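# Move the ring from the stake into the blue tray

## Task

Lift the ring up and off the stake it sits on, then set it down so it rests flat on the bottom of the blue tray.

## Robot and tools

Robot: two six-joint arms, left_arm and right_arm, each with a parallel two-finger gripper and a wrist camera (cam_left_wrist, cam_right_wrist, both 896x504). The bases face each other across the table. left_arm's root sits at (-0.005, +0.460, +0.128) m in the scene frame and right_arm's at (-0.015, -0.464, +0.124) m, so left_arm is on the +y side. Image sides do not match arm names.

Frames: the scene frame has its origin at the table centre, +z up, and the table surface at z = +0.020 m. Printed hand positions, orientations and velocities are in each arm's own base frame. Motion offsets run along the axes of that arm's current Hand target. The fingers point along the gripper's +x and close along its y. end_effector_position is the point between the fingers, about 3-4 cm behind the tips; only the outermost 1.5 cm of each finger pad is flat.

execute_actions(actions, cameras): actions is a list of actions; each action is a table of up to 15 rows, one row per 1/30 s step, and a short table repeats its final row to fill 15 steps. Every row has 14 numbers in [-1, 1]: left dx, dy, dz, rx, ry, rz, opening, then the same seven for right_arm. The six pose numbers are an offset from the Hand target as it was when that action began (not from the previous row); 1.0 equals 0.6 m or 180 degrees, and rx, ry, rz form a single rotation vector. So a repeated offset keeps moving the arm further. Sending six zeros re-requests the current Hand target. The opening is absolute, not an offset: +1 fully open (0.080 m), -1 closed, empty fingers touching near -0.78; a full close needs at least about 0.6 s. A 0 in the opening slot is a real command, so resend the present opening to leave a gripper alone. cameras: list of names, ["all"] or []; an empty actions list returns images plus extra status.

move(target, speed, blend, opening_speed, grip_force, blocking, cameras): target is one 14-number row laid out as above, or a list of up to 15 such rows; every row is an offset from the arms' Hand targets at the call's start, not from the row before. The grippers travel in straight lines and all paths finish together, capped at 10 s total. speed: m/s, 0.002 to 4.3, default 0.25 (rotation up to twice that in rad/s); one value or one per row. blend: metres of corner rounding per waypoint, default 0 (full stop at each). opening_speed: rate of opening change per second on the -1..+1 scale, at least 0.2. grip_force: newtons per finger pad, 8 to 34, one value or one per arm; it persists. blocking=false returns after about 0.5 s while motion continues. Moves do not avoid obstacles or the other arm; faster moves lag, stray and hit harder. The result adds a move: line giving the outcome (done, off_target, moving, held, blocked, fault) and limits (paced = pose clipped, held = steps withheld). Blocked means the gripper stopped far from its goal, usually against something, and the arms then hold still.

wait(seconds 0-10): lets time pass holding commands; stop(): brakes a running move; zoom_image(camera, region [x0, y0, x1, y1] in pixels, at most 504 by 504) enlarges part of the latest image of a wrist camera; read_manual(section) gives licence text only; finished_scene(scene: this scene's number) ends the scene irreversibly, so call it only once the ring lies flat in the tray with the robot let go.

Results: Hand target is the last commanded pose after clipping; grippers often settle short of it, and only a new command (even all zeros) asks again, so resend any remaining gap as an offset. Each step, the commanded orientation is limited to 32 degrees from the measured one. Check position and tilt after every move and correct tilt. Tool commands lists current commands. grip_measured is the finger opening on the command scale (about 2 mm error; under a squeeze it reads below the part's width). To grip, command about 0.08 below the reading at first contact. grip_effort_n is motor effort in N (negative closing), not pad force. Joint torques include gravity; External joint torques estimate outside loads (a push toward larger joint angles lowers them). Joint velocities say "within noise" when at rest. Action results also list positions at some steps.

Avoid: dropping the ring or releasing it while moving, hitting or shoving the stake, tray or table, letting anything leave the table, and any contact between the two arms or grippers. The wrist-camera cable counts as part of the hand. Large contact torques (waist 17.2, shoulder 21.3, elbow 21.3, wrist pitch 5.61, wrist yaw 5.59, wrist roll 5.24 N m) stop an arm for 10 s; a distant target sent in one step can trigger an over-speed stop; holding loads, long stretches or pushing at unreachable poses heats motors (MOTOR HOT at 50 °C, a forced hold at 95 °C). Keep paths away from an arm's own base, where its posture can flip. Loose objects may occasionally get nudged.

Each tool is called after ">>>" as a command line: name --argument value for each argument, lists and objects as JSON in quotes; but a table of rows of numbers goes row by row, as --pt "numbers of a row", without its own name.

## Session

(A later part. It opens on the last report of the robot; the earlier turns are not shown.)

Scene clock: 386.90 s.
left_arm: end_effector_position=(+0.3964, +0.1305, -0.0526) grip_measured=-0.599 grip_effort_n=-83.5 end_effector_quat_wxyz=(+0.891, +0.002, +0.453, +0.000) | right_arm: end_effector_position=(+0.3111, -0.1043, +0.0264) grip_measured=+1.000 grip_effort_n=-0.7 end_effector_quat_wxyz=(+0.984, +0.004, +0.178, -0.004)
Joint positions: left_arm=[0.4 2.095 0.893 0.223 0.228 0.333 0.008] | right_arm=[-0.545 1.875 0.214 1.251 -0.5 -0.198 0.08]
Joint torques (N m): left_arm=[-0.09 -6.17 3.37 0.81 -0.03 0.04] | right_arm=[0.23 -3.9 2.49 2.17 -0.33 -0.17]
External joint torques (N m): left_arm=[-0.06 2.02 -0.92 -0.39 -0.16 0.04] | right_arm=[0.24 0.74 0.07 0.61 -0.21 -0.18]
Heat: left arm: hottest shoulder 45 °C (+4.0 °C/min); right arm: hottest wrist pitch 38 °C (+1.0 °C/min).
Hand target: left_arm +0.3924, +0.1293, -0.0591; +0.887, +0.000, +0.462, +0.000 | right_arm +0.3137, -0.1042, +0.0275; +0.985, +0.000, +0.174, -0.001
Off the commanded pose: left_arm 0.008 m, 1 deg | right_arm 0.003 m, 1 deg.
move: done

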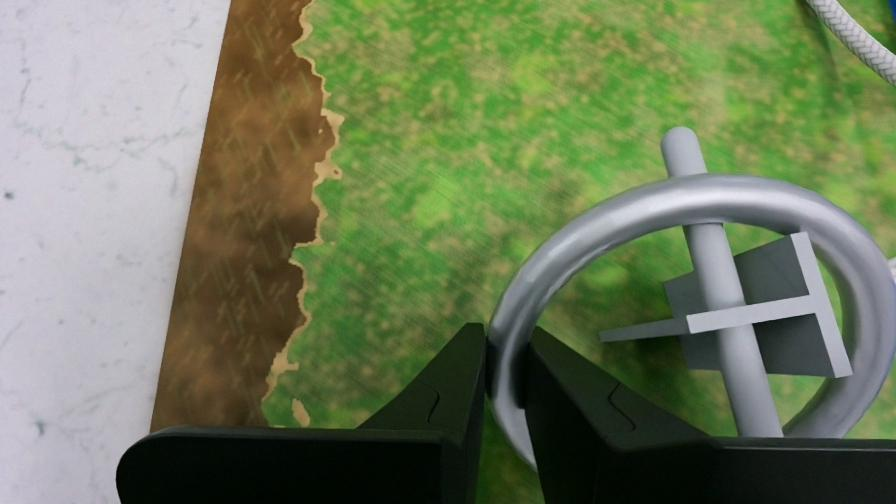

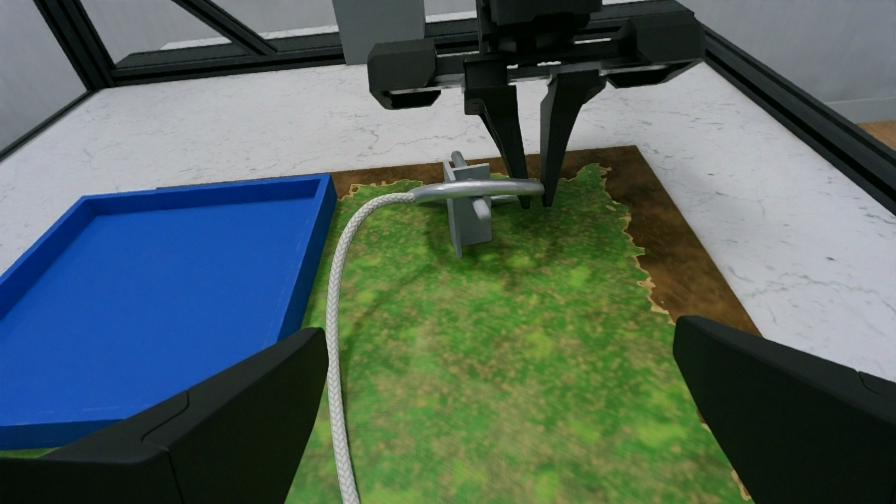

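>>> move --pt "-0.027 0 0.019 0 0 0 -0.95 0 0 0 0 0 0 1" --pt "-0.061 -0.009 -0.029 0 0 0 -0.95 0 0 0 0 0 0 1" --speed 0.06 --cameras '["all"]'

>>> zoom_image --camera "cam_right_wrist" --region '[350, 50, 650, 300]'

Scene clock: 403.17 s.
left_arm: end_effector_position=(+0.3729, +0.1223, -0.0278) grip_measured=-0.599 grip_effort_n=-83.5 end_effector_quat_wxyz=(+0.898, +0.005, +0.441, -0.004) | right_arm: end_effector_position=(+0.3111, -0.1043, +0.0264) grip_measured=+1.000 grip_effort_n=-0.7 end_effector_quat_wxyz=(+0.984, +0.004, +0.178, -0.004)
Joint positions: left_arm=[0.412 1.947 0.775 0.216 0.251 0.346 0.008] | right_arm=[-0.545 1.875 0.214 1.251 -0.5 -0.198 0.08]
Joint torques (N m): left_arm=[1.16 -6.37 0.94 -0.11 -0.29 0.43] | right_arm=[0.22 -3.91 2.45 2.17 -0.33 -0.19]
External joint torques (N m): left_arm=[1.14 1.02 -3.62 -1.37 -0.43 0.43] | right_arm=[0.2 0.75 0.02 0.6 -0.19 -0.19]
Heat: left arm: hottest shoulder 45 °C (+1.0 °C/min); right arm: hottest wrist pitch 39 °C (+2.0 °C/min).
Hand target: left_arm +0.3572, +0.1239, -0.0390; +0.887, +0.000, +0.462, +0.000 | right_arm +0.3137, -0.1042, +0.0275; +0.985, +0.000, +0.174, -0.001
Off the commanded pose: left_arm 0.019 m, 3 deg | right_arm 0.003 m, 1 deg.
move: off_target (left_arm)

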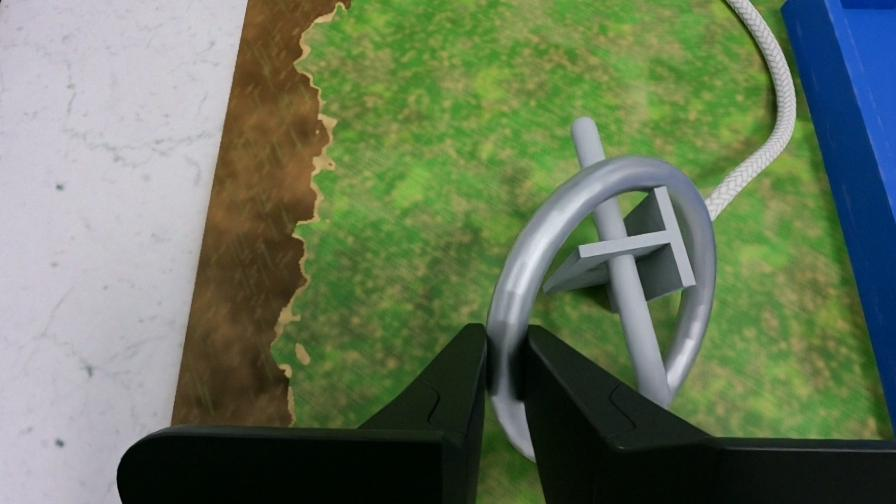

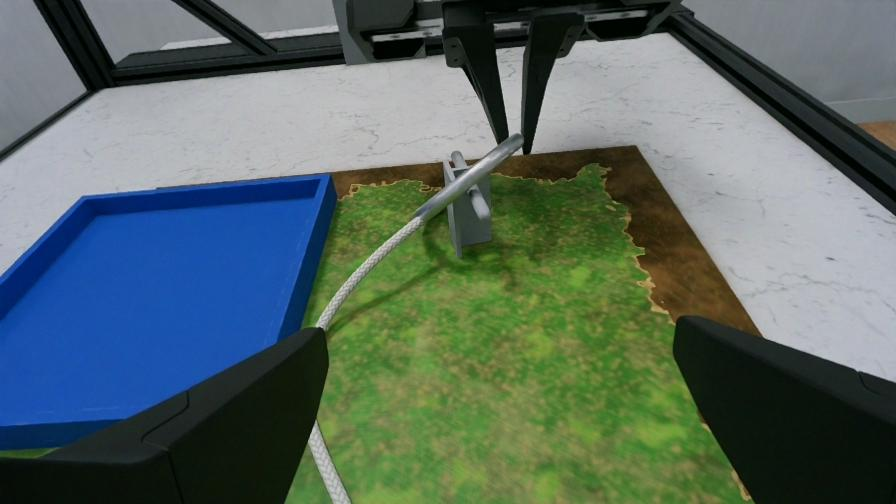

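Scaled by 1.680 from the camera's 896x504 image, which has a finer 1280x720 frame.

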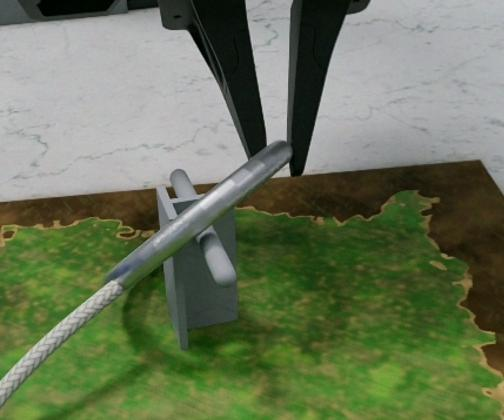

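>>> move --pt "-0.008 0 0.0465 0 0 0 -0.95 0 0 0 0 0 0 1" --pt "-0.0245 0 0.058 0 0 0 -0.95 0 0 0 0 0 0 1" --pt "-0.061 -0.004 0.012 0 0 0 -0.95 0 0 0 0 0 0 1" --speed 0.06 --cameras '["all"]'

>>> zoom_image --camera "cam_right_wrist" --region '[350, 50, 650, 300]'

Scene clock: 421.00 s.
left_arm: end_effector_position=(+0.3606, +0.1079, -0.0011) grip_measured=-0.609 grip_effort_n=-83.5 end_effector_quat_wxyz=(+0.895, +0.002, +0.445, -0.025) | right_arm: end_effector_position=(+0.3111, -0.1043, +0.0264) grip_measured=+1.000 grip_effort_n=-0.7 end_effector_quat_wxyz=(+0.984, +0.004, +0.178, -0.004)
Joint positions: left_arm=[0.401 1.814 0.752 0.086 0.278 0.355 0.008] | right_arm=[-0.545 1.875 0.214 1.251 -0.5 -0.198 0.08]
Joint torques (N m): left_arm=[3.13 -9.13 0.7 -0.63 -1 0.42] | right_arm=[0.22 -3.91 2.44 2.16 -0.33 -0.18]
External joint torques (N m): left_arm=[3.11 -2.34 -4.2 -1.83 -1.15 0.42] | right_arm=[0.21 0.73 0.03 0.6 -0.2 -0.18]
Heat: left arm: hottest shoulder 44 °C (-2.0 °C/min); right arm: hottest wrist pitch 39 °C (+1.0 °C/min).
Hand target: left_arm +0.3421, +0.1214, -0.0049; +0.887, +0.000, +0.462, +0.000 | right_arm +0.3137, -0.1042, +0.0275; +0.985, +0.000, +0.174, -0.001
Off the commanded pose: left_arm 0.023 m, 4 deg | right_arm 0.003 m, 1 deg.
move: off_target (left_arm)

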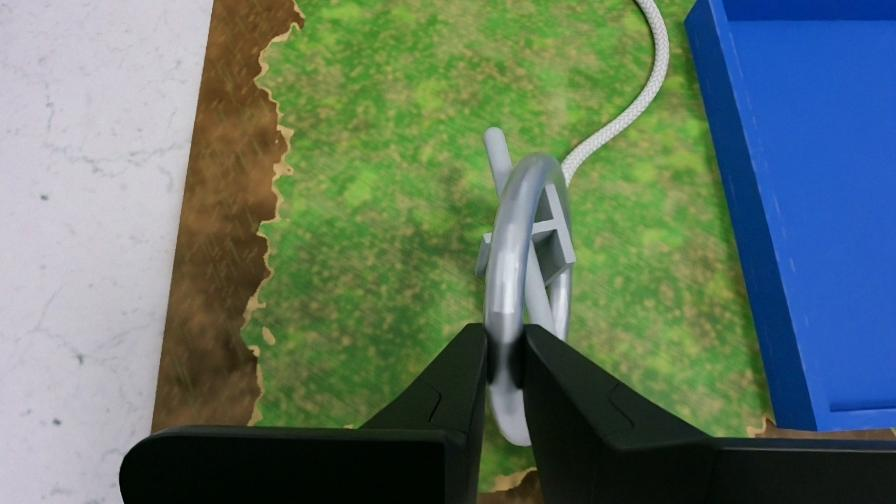

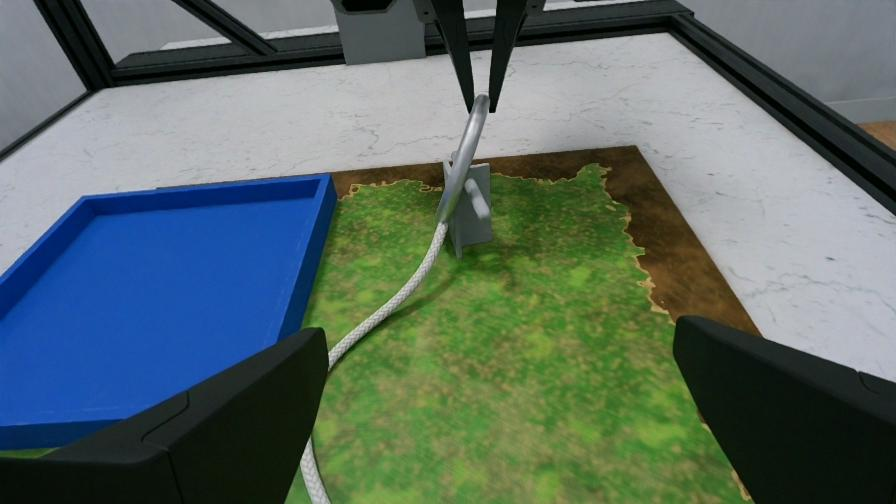

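Scaled by 1.680 from the camera's 896x504 image, which has a finer 1280x720 frame.

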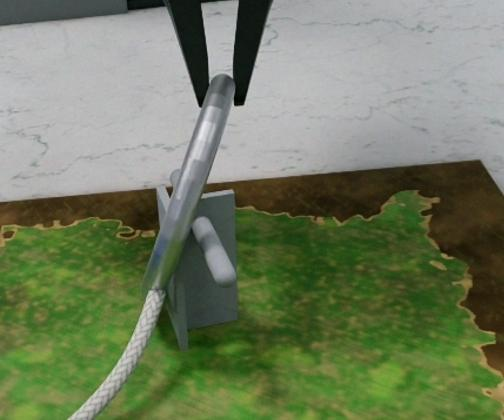

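>>> move --pt "-0.021 -0.016 0.036 0 0 0 -0.95 0 0 0 0 0 0 1" --speed 0.06 --cameras '["all"]'

>>> zoom_image --camera "cam_right_wrist" --region '[350, 50, 650, 300]'

>>> zoom_image --camera "cam_left_wrist" --region '[400, 100, 700, 400]'

Scene clock: 446.80 s.
left_arm: end_effector_position=(+0.3500, +0.1048, +0.0106) grip_measured=-0.609 grip_effort_n=-83.5 end_effector_quat_wxyz=(+0.883, -0.004, +0.469, -0.014) | right_arm: end_effector_position=(+0.3111, -0.1043, +0.0264) grip_measured=+1.000 grip_effort_n=-0.7 end_effector_quat_wxyz=(+0.984, +0.004, +0.178, -0.004)
Joint positions: left_arm=[0.39 1.746 0.763 -0.038 0.241 0.336 0.008] | right_arm=[-0.545 1.875 0.214 1.251 -0.5 -0.198 0.08]
Joint torques (N m): left_arm=[0.57 -7.6 5.81 0.97 -0.52 -0.17] | right_arm=[0.21 -3.91 2.53 2.17 -0.33 -0.17]
External joint torques (N m): left_arm=[0.6 -1.07 0.65 -0.18 -0.67 -0.17] | right_arm=[0.19 0.71 0.14 0.62 -0.2 -0.17]
Heat: left arm: hottest shoulder 49 °C (+4.0 °C/min); right arm: hottest wrist pitch 39 °C (+1.0 °C/min).
Hand target: left_arm +0.3526, +0.1119, +0.0178; +0.887, +0.000, +0.462, +0.000 | right_arm +0.3137, -0.1042, +0.0275; +0.985, +0.000, +0.174, -0.001
Off the commanded pose: left_arm 0.010 m, 2 deg | right_arm 0.003 m, 1 deg.
move: off_target (left_arm)

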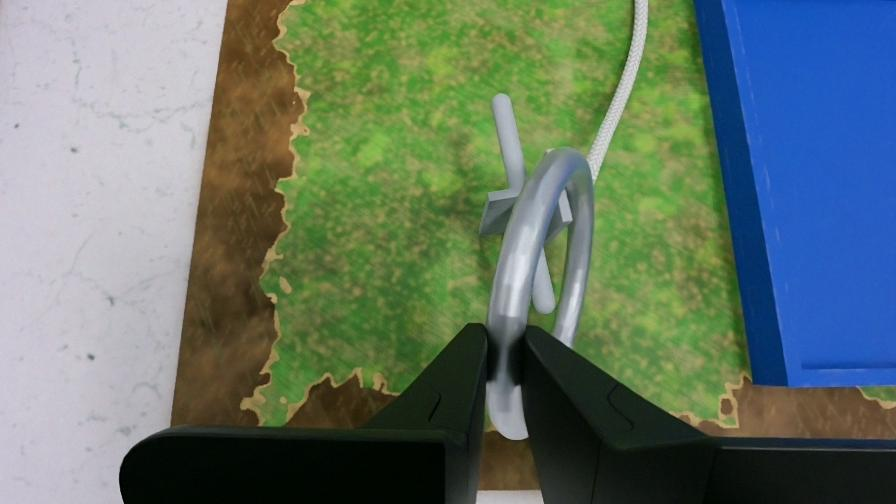

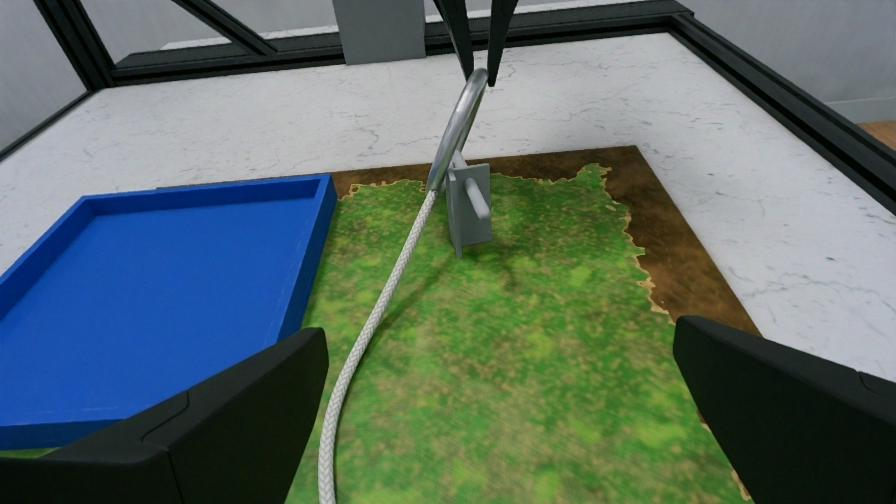

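Scaled by 1.680 from the camera's 896x504 image, which has a finer 1280x720 frame.

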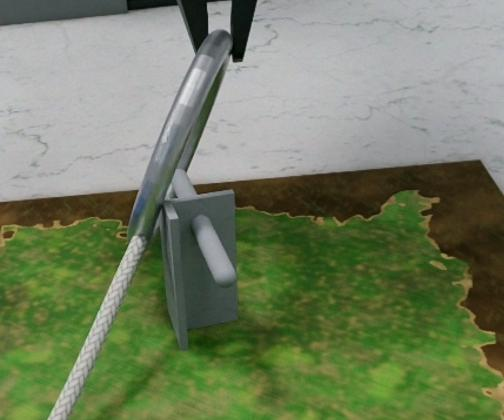

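Scaled by 1.680 from the camera's 896x504 image, which has a finer 1280x720 frame.

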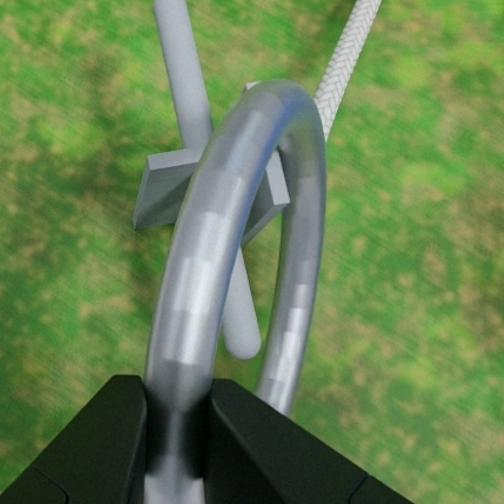

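>>> move --pt "-0.16 0.005 0.0915 0 0 0 -0.95 0 0 0 0 0 0 1" --speed 0.08 --cameras '["all"]'

Scene clock: 452.73 s.
left_arm: end_effector_position=(+0.3399, +0.1137, +0.1187) grip_measured=-0.609 grip_effort_n=-83.5 end_effector_quat_wxyz=(+0.881, -0.004, +0.474, +0.001) | right_arm: end_effector_position=(+0.3111, -0.1043, +0.0264) grip_measured=+1.000 grip_effort_n=-0.7 end_effector_quat_wxyz=(+0.984, +0.004, +0.178, -0.004)
Joint positions: left_arm=[0.418 1.504 1.005 -0.53 0.228 0.347 0.008] | right_arm=[-0.545 1.875 0.214 1.251 -0.5 -0.198 0.08]
Joint torques (N m): left_arm=[0.16 -6.88 7.28 1.04 0.39 0.16] | right_arm=[0.18 -3.95 2.35 2.16 -0.33 -0.2]
External joint torques (N m): left_arm=[0.13 -1.03 0.95 -0.1 0.26 0.16] | right_arm=[0.19 0.68 -0.08 0.61 -0.21 -0.2]
Heat: left arm: hottest shoulder 49 °C (+4.0 °C/min); right arm: hottest wrist pitch 39 °C (+1.0 °C/min).
Hand target: left_arm +0.3427, +0.1147, +0.1280; +0.887, +0.000, +0.462, +0.000 | right_arm +0.3137, -0.1042, +0.0275; +0.985, +0.000, +0.174, -0.001
Off the commanded pose: left_arm 0.010 m, 2 deg | right_arm 0.003 m, 1 deg.
move: off_target (left_arm)

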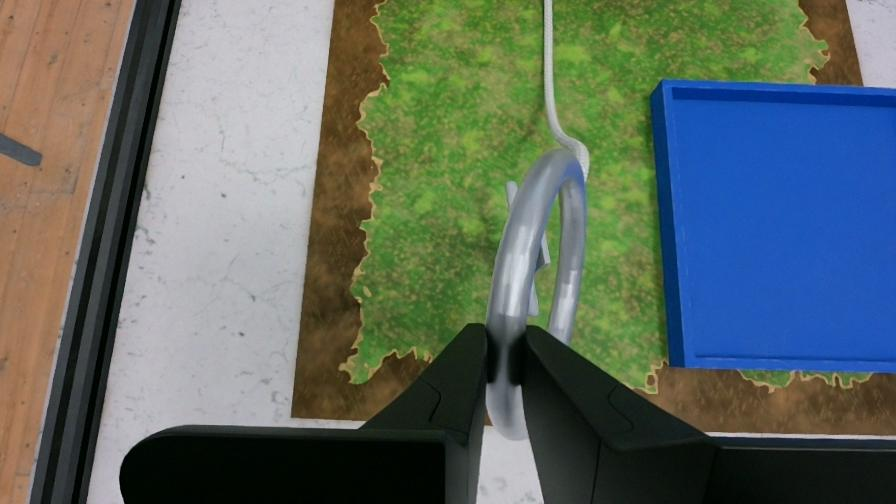

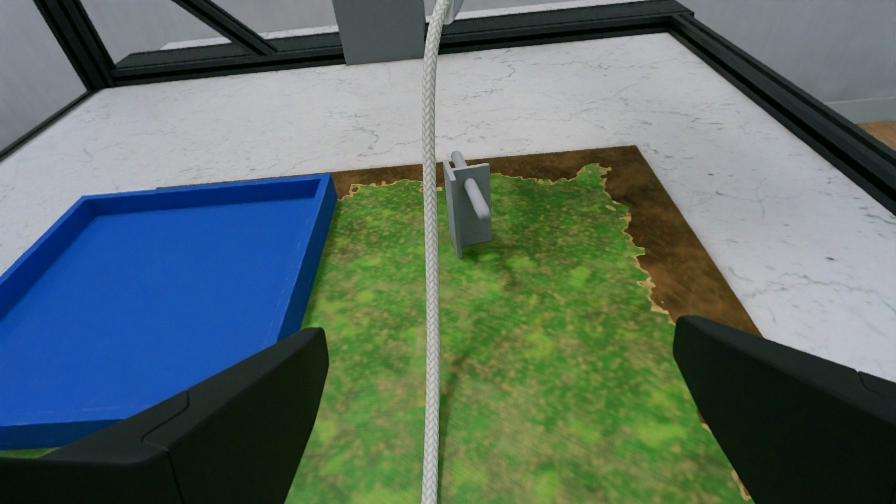

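>>> move --pt "0.106 -0.316 0.0415 0 0.194 0 -0.95 0 0 0 0 0 0 1" --pt "0.229 -0.316 -0.0447 0 0.194 0 -0.95 0 0 0 0 0 0 1" --speed 0.2 --cameras '["all"]'

Scene clock: 466.93 s.
left_arm: end_effector_position=(+0.4030, -0.0743, +0.0098) grip_measured=-0.609 grip_effort_n=-83.5 end_effector_quat_wxyz=(+0.715, +0.001, +0.699, -0.001) | right_arm: end_effector_position=(+0.3111, -0.1043, +0.0264) grip_measured=+1.000 grip_effort_n=-0.7 end_effector_quat_wxyz=(+0.984, +0.004, +0.178, -0.004)
Joint positions: left_arm=[-0.184 2.175 1.559 -0.931 -0.004 -0.182 0.008] | right_arm=[-0.545 1.875 0.214 1.251 -0.5 -0.198 0.08]
Joint torques (N m): left_arm=[-0.12 -6.72 3.85 0.64 0.09 -0.11] | right_arm=[0.18 -3.92 2.42 2.18 -0.32 -0.21]
External joint torques (N m): left_arm=[-0.19 3.13 -1.57 0.27 0.12 -0.11] | right_arm=[0.14 0.74 0 0.61 -0.18 -0.21]
Heat: left arm: hottest shoulder 47 °C (+3.0 °C/min); right arm: hottest wrist pitch 39 °C (+0.0 °C/min).
Hand target: left_arm +0.3994, -0.0747, -0.0002; +0.707, +0.000, +0.707, +0.000 | right_arm +0.3137, -0.1042, +0.0275; +0.985, +0.000, +0.174, -0.001
Off the commanded pose: left_arm 0.011 m, 1 deg | right_arm 0.003 m, 1 deg.
move: off_target (left_arm)

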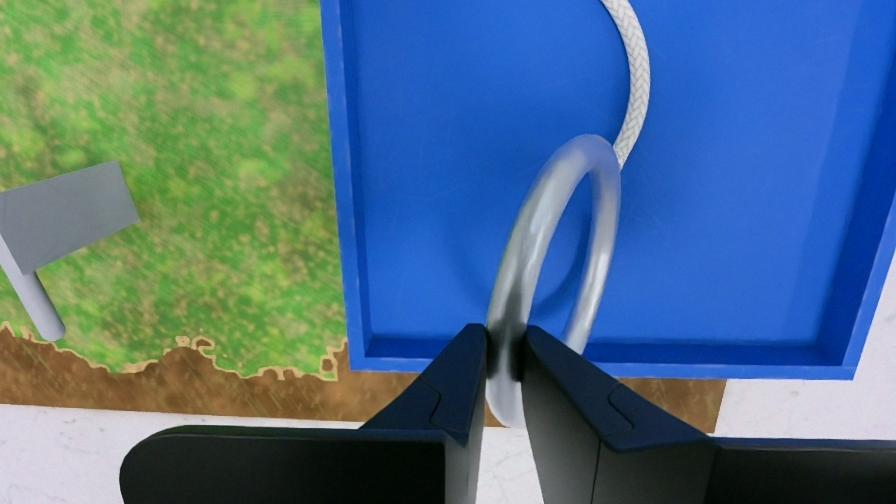

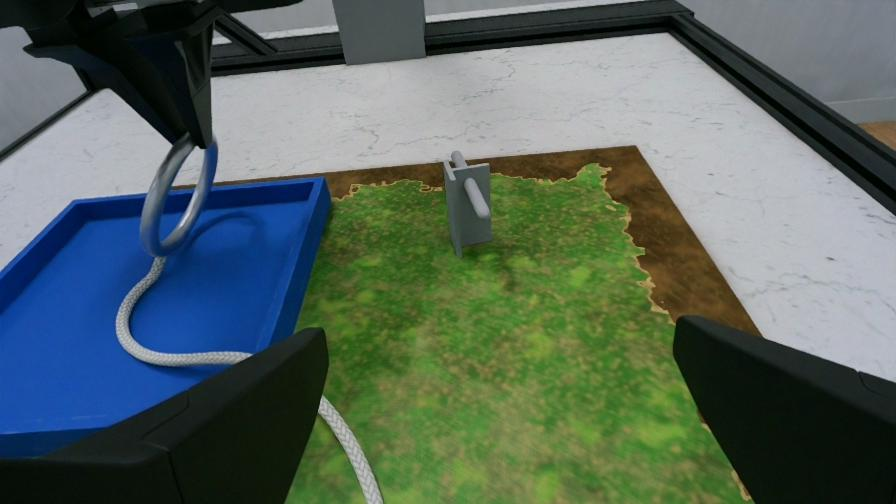

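>>> move --pt "-0.05 0 0.0 0 0 0 -0.95 0 0 0 0 0 0 1" --pt "-0.045 0 0.1 0 0 0 -0.95 0 0 0 0 0 0 1" --pt "0.04 0.015 0.1 0 0 0 -0.95 0 0 0 0 0 0 1" --pt "0.115 0.035 0.1 0 0 0 -0.95 0 0 0 0 0 0 1" --speed 0.07 --grip_force 10 --cameras '["all"]'

Scene clock: 479.47 s.
left_arm: end_effector_position=(+0.4668, -0.0521, -0.0564) grip_measured=-0.591 grip_effort_n=-36.0 end_effector_quat_wxyz=(+0.719, -0.003, +0.695, +0.004) | right_arm: end_effector_position=(+0.3111, -0.1043, +0.0264) grip_measured=+1.000 grip_effort_n=-0.7 end_effector_quat_wxyz=(+0.984, +0.004, +0.178, -0.004)
Joint positions: left_arm=[-0.113 2.497 1.847 -0.887 -0.005 -0.123 0.008] | right_arm=[-0.545 1.875 0.214 1.251 -0.5 -0.198 0.08]
Joint torques (N m): left_arm=[-0.34 -8.33 3.48 0.28 0.11 0.2] | right_arm=[0.19 -3.94 2.42 2.15 -0.33 -0.19]
External joint torques (N m): left_arm=[-0.34 3.39 -1.98 -0.13 0.13 0.2] | right_arm=[0.22 0.69 -0.02 0.59 -0.21 -0.2]
Heat: left arm: hottest shoulder 46 °C (+2.0 °C/min); right arm: hottest wrist pitch 40 °C (+1.0 °C/min).
Hand target: left_arm +0.4594, -0.0536, -0.0691; +0.707, +0.000, +0.707, +0.000 | right_arm +0.3136, -0.1041, +0.0275; +0.985, +0.000, +0.174, -0.001
Off the commanded pose: left_arm 0.015 m, 2 deg | right_arm 0.003 m, 1 deg.
grip_force (N): 10, 10
move: off_target (left_arm)

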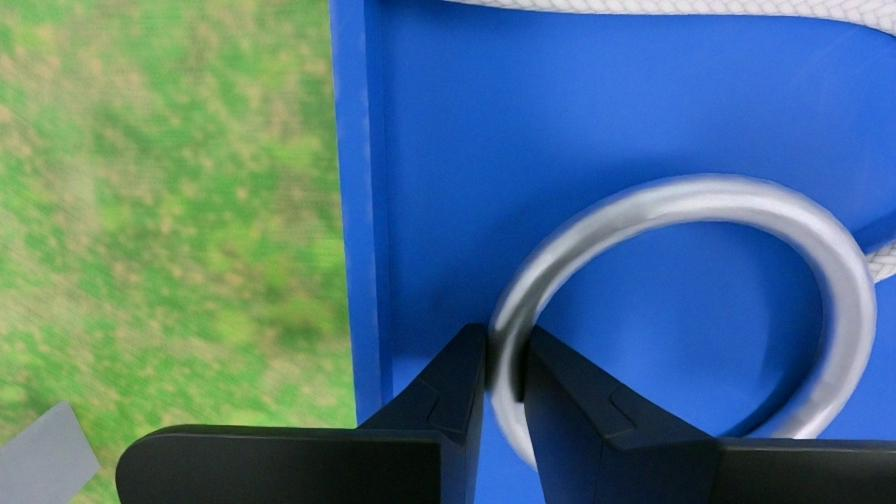

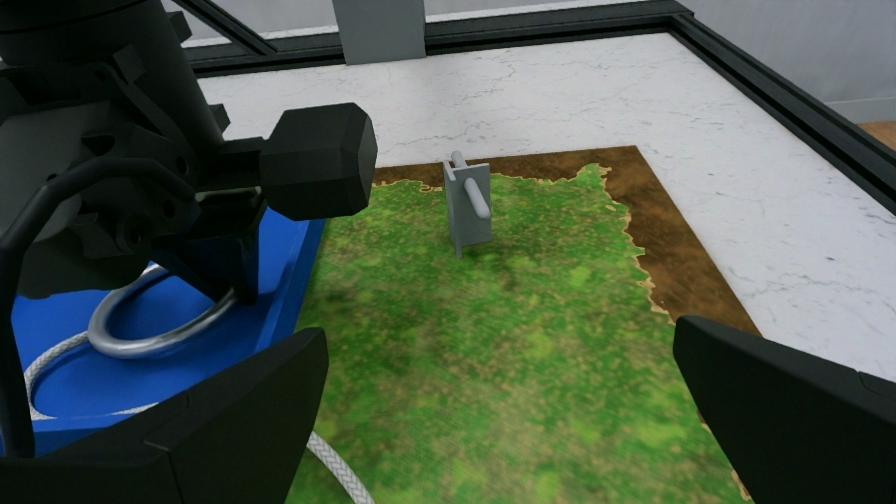

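>>> move --pt "0.013 0 0 0 0 0 -0.95 0 0 0 0 0 0 1" --pt "0.013 0 0 0 0 0 -0.25 0 0 0 0 0 0 1" --pt "-0.2 0 0 0 0 0 -0.25 0 0 0 0 0 0 1" --speed 0.08 --opening_speed 0.6 --cameras '["all"]'

Scene clock: 487.80 s.
left_arm: end_effector_position=(+0.4575, -0.0531, +0.0438) grip_measured=-0.254 grip_effort_n=17.4 end_effector_quat_wxyz=(+0.702, +0.002, +0.713, +0.003) | right_arm: end_effector_position=(+0.3111, -0.1043, +0.0264) grip_measured=+1.000 grip_effort_n=-0.7 end_effector_quat_wxyz=(+0.984, +0.004, +0.178, -0.004)
Joint positions: left_arm=[-0.117 2.39 2.063 -1.26 -0.005 -0.119 0.024] | right_arm=[-0.545 1.875 0.214 1.251 -0.5 -0.198 0.08]
Joint torques (N m): left_arm=[-0.05 -11.87 6.04 -0.01 0.1 0.07] | right_arm=[0.21 -3.91 2.37 2.17 -0.32 -0.18]
External joint torques (N m): left_arm=[-0.05 -0.67 0.41 -0.32 0.12 0.07] | right_arm=[0.19 0.75 -0.06 0.6 -0.19 -0.18]
Heat: left arm: hottest shoulder 48 °C (+2.0 °C/min); right arm: hottest wrist pitch 40 °C (+1.0 °C/min).
Hand target: left_arm +0.4594, -0.0537, +0.0507; +0.707, +0.000, +0.707, +0.000 | right_arm +0.3136, -0.1041, +0.0275; +0.985, +0.000, +0.174, -0.001
Off the commanded pose: left_arm 0.007 m, 1 deg | right_arm 0.003 m, 1 deg.
grip_force (N): 10, 10
move: done; target 2's new opening was sent with left_arm's hand 0.020 m and 2 deg from that target

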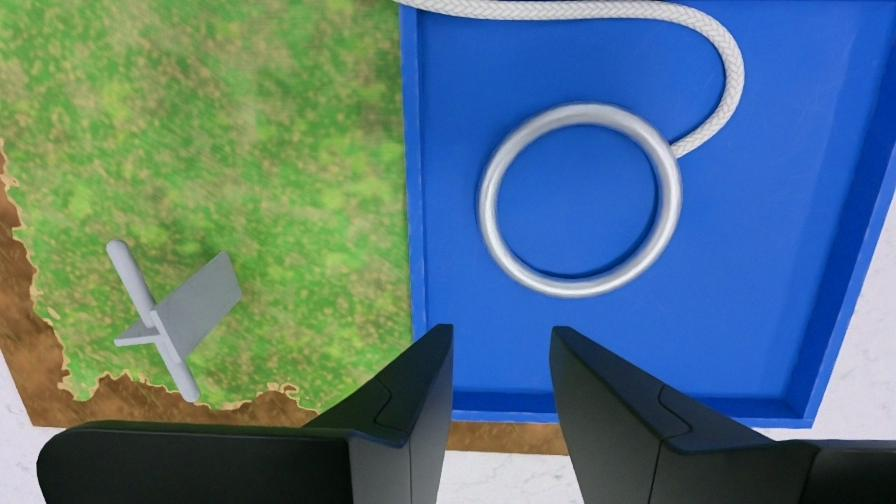

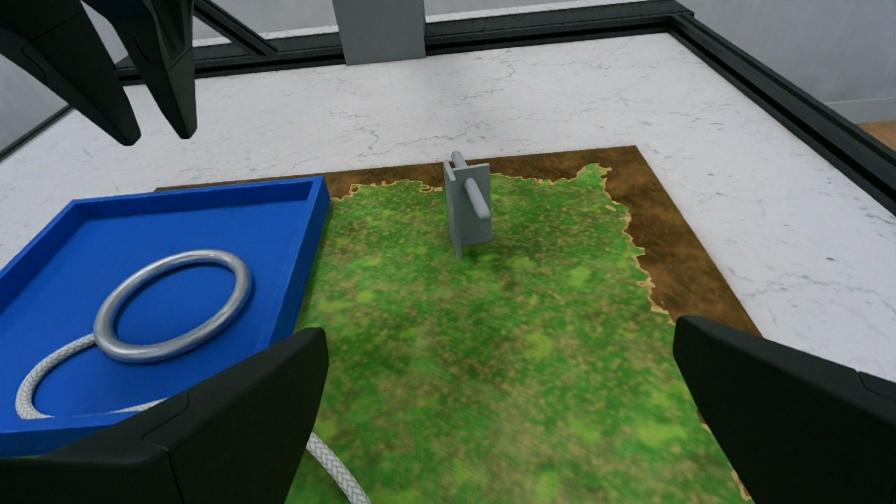

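>>> finished_scene --scene 3

The scene is finished: the task was done.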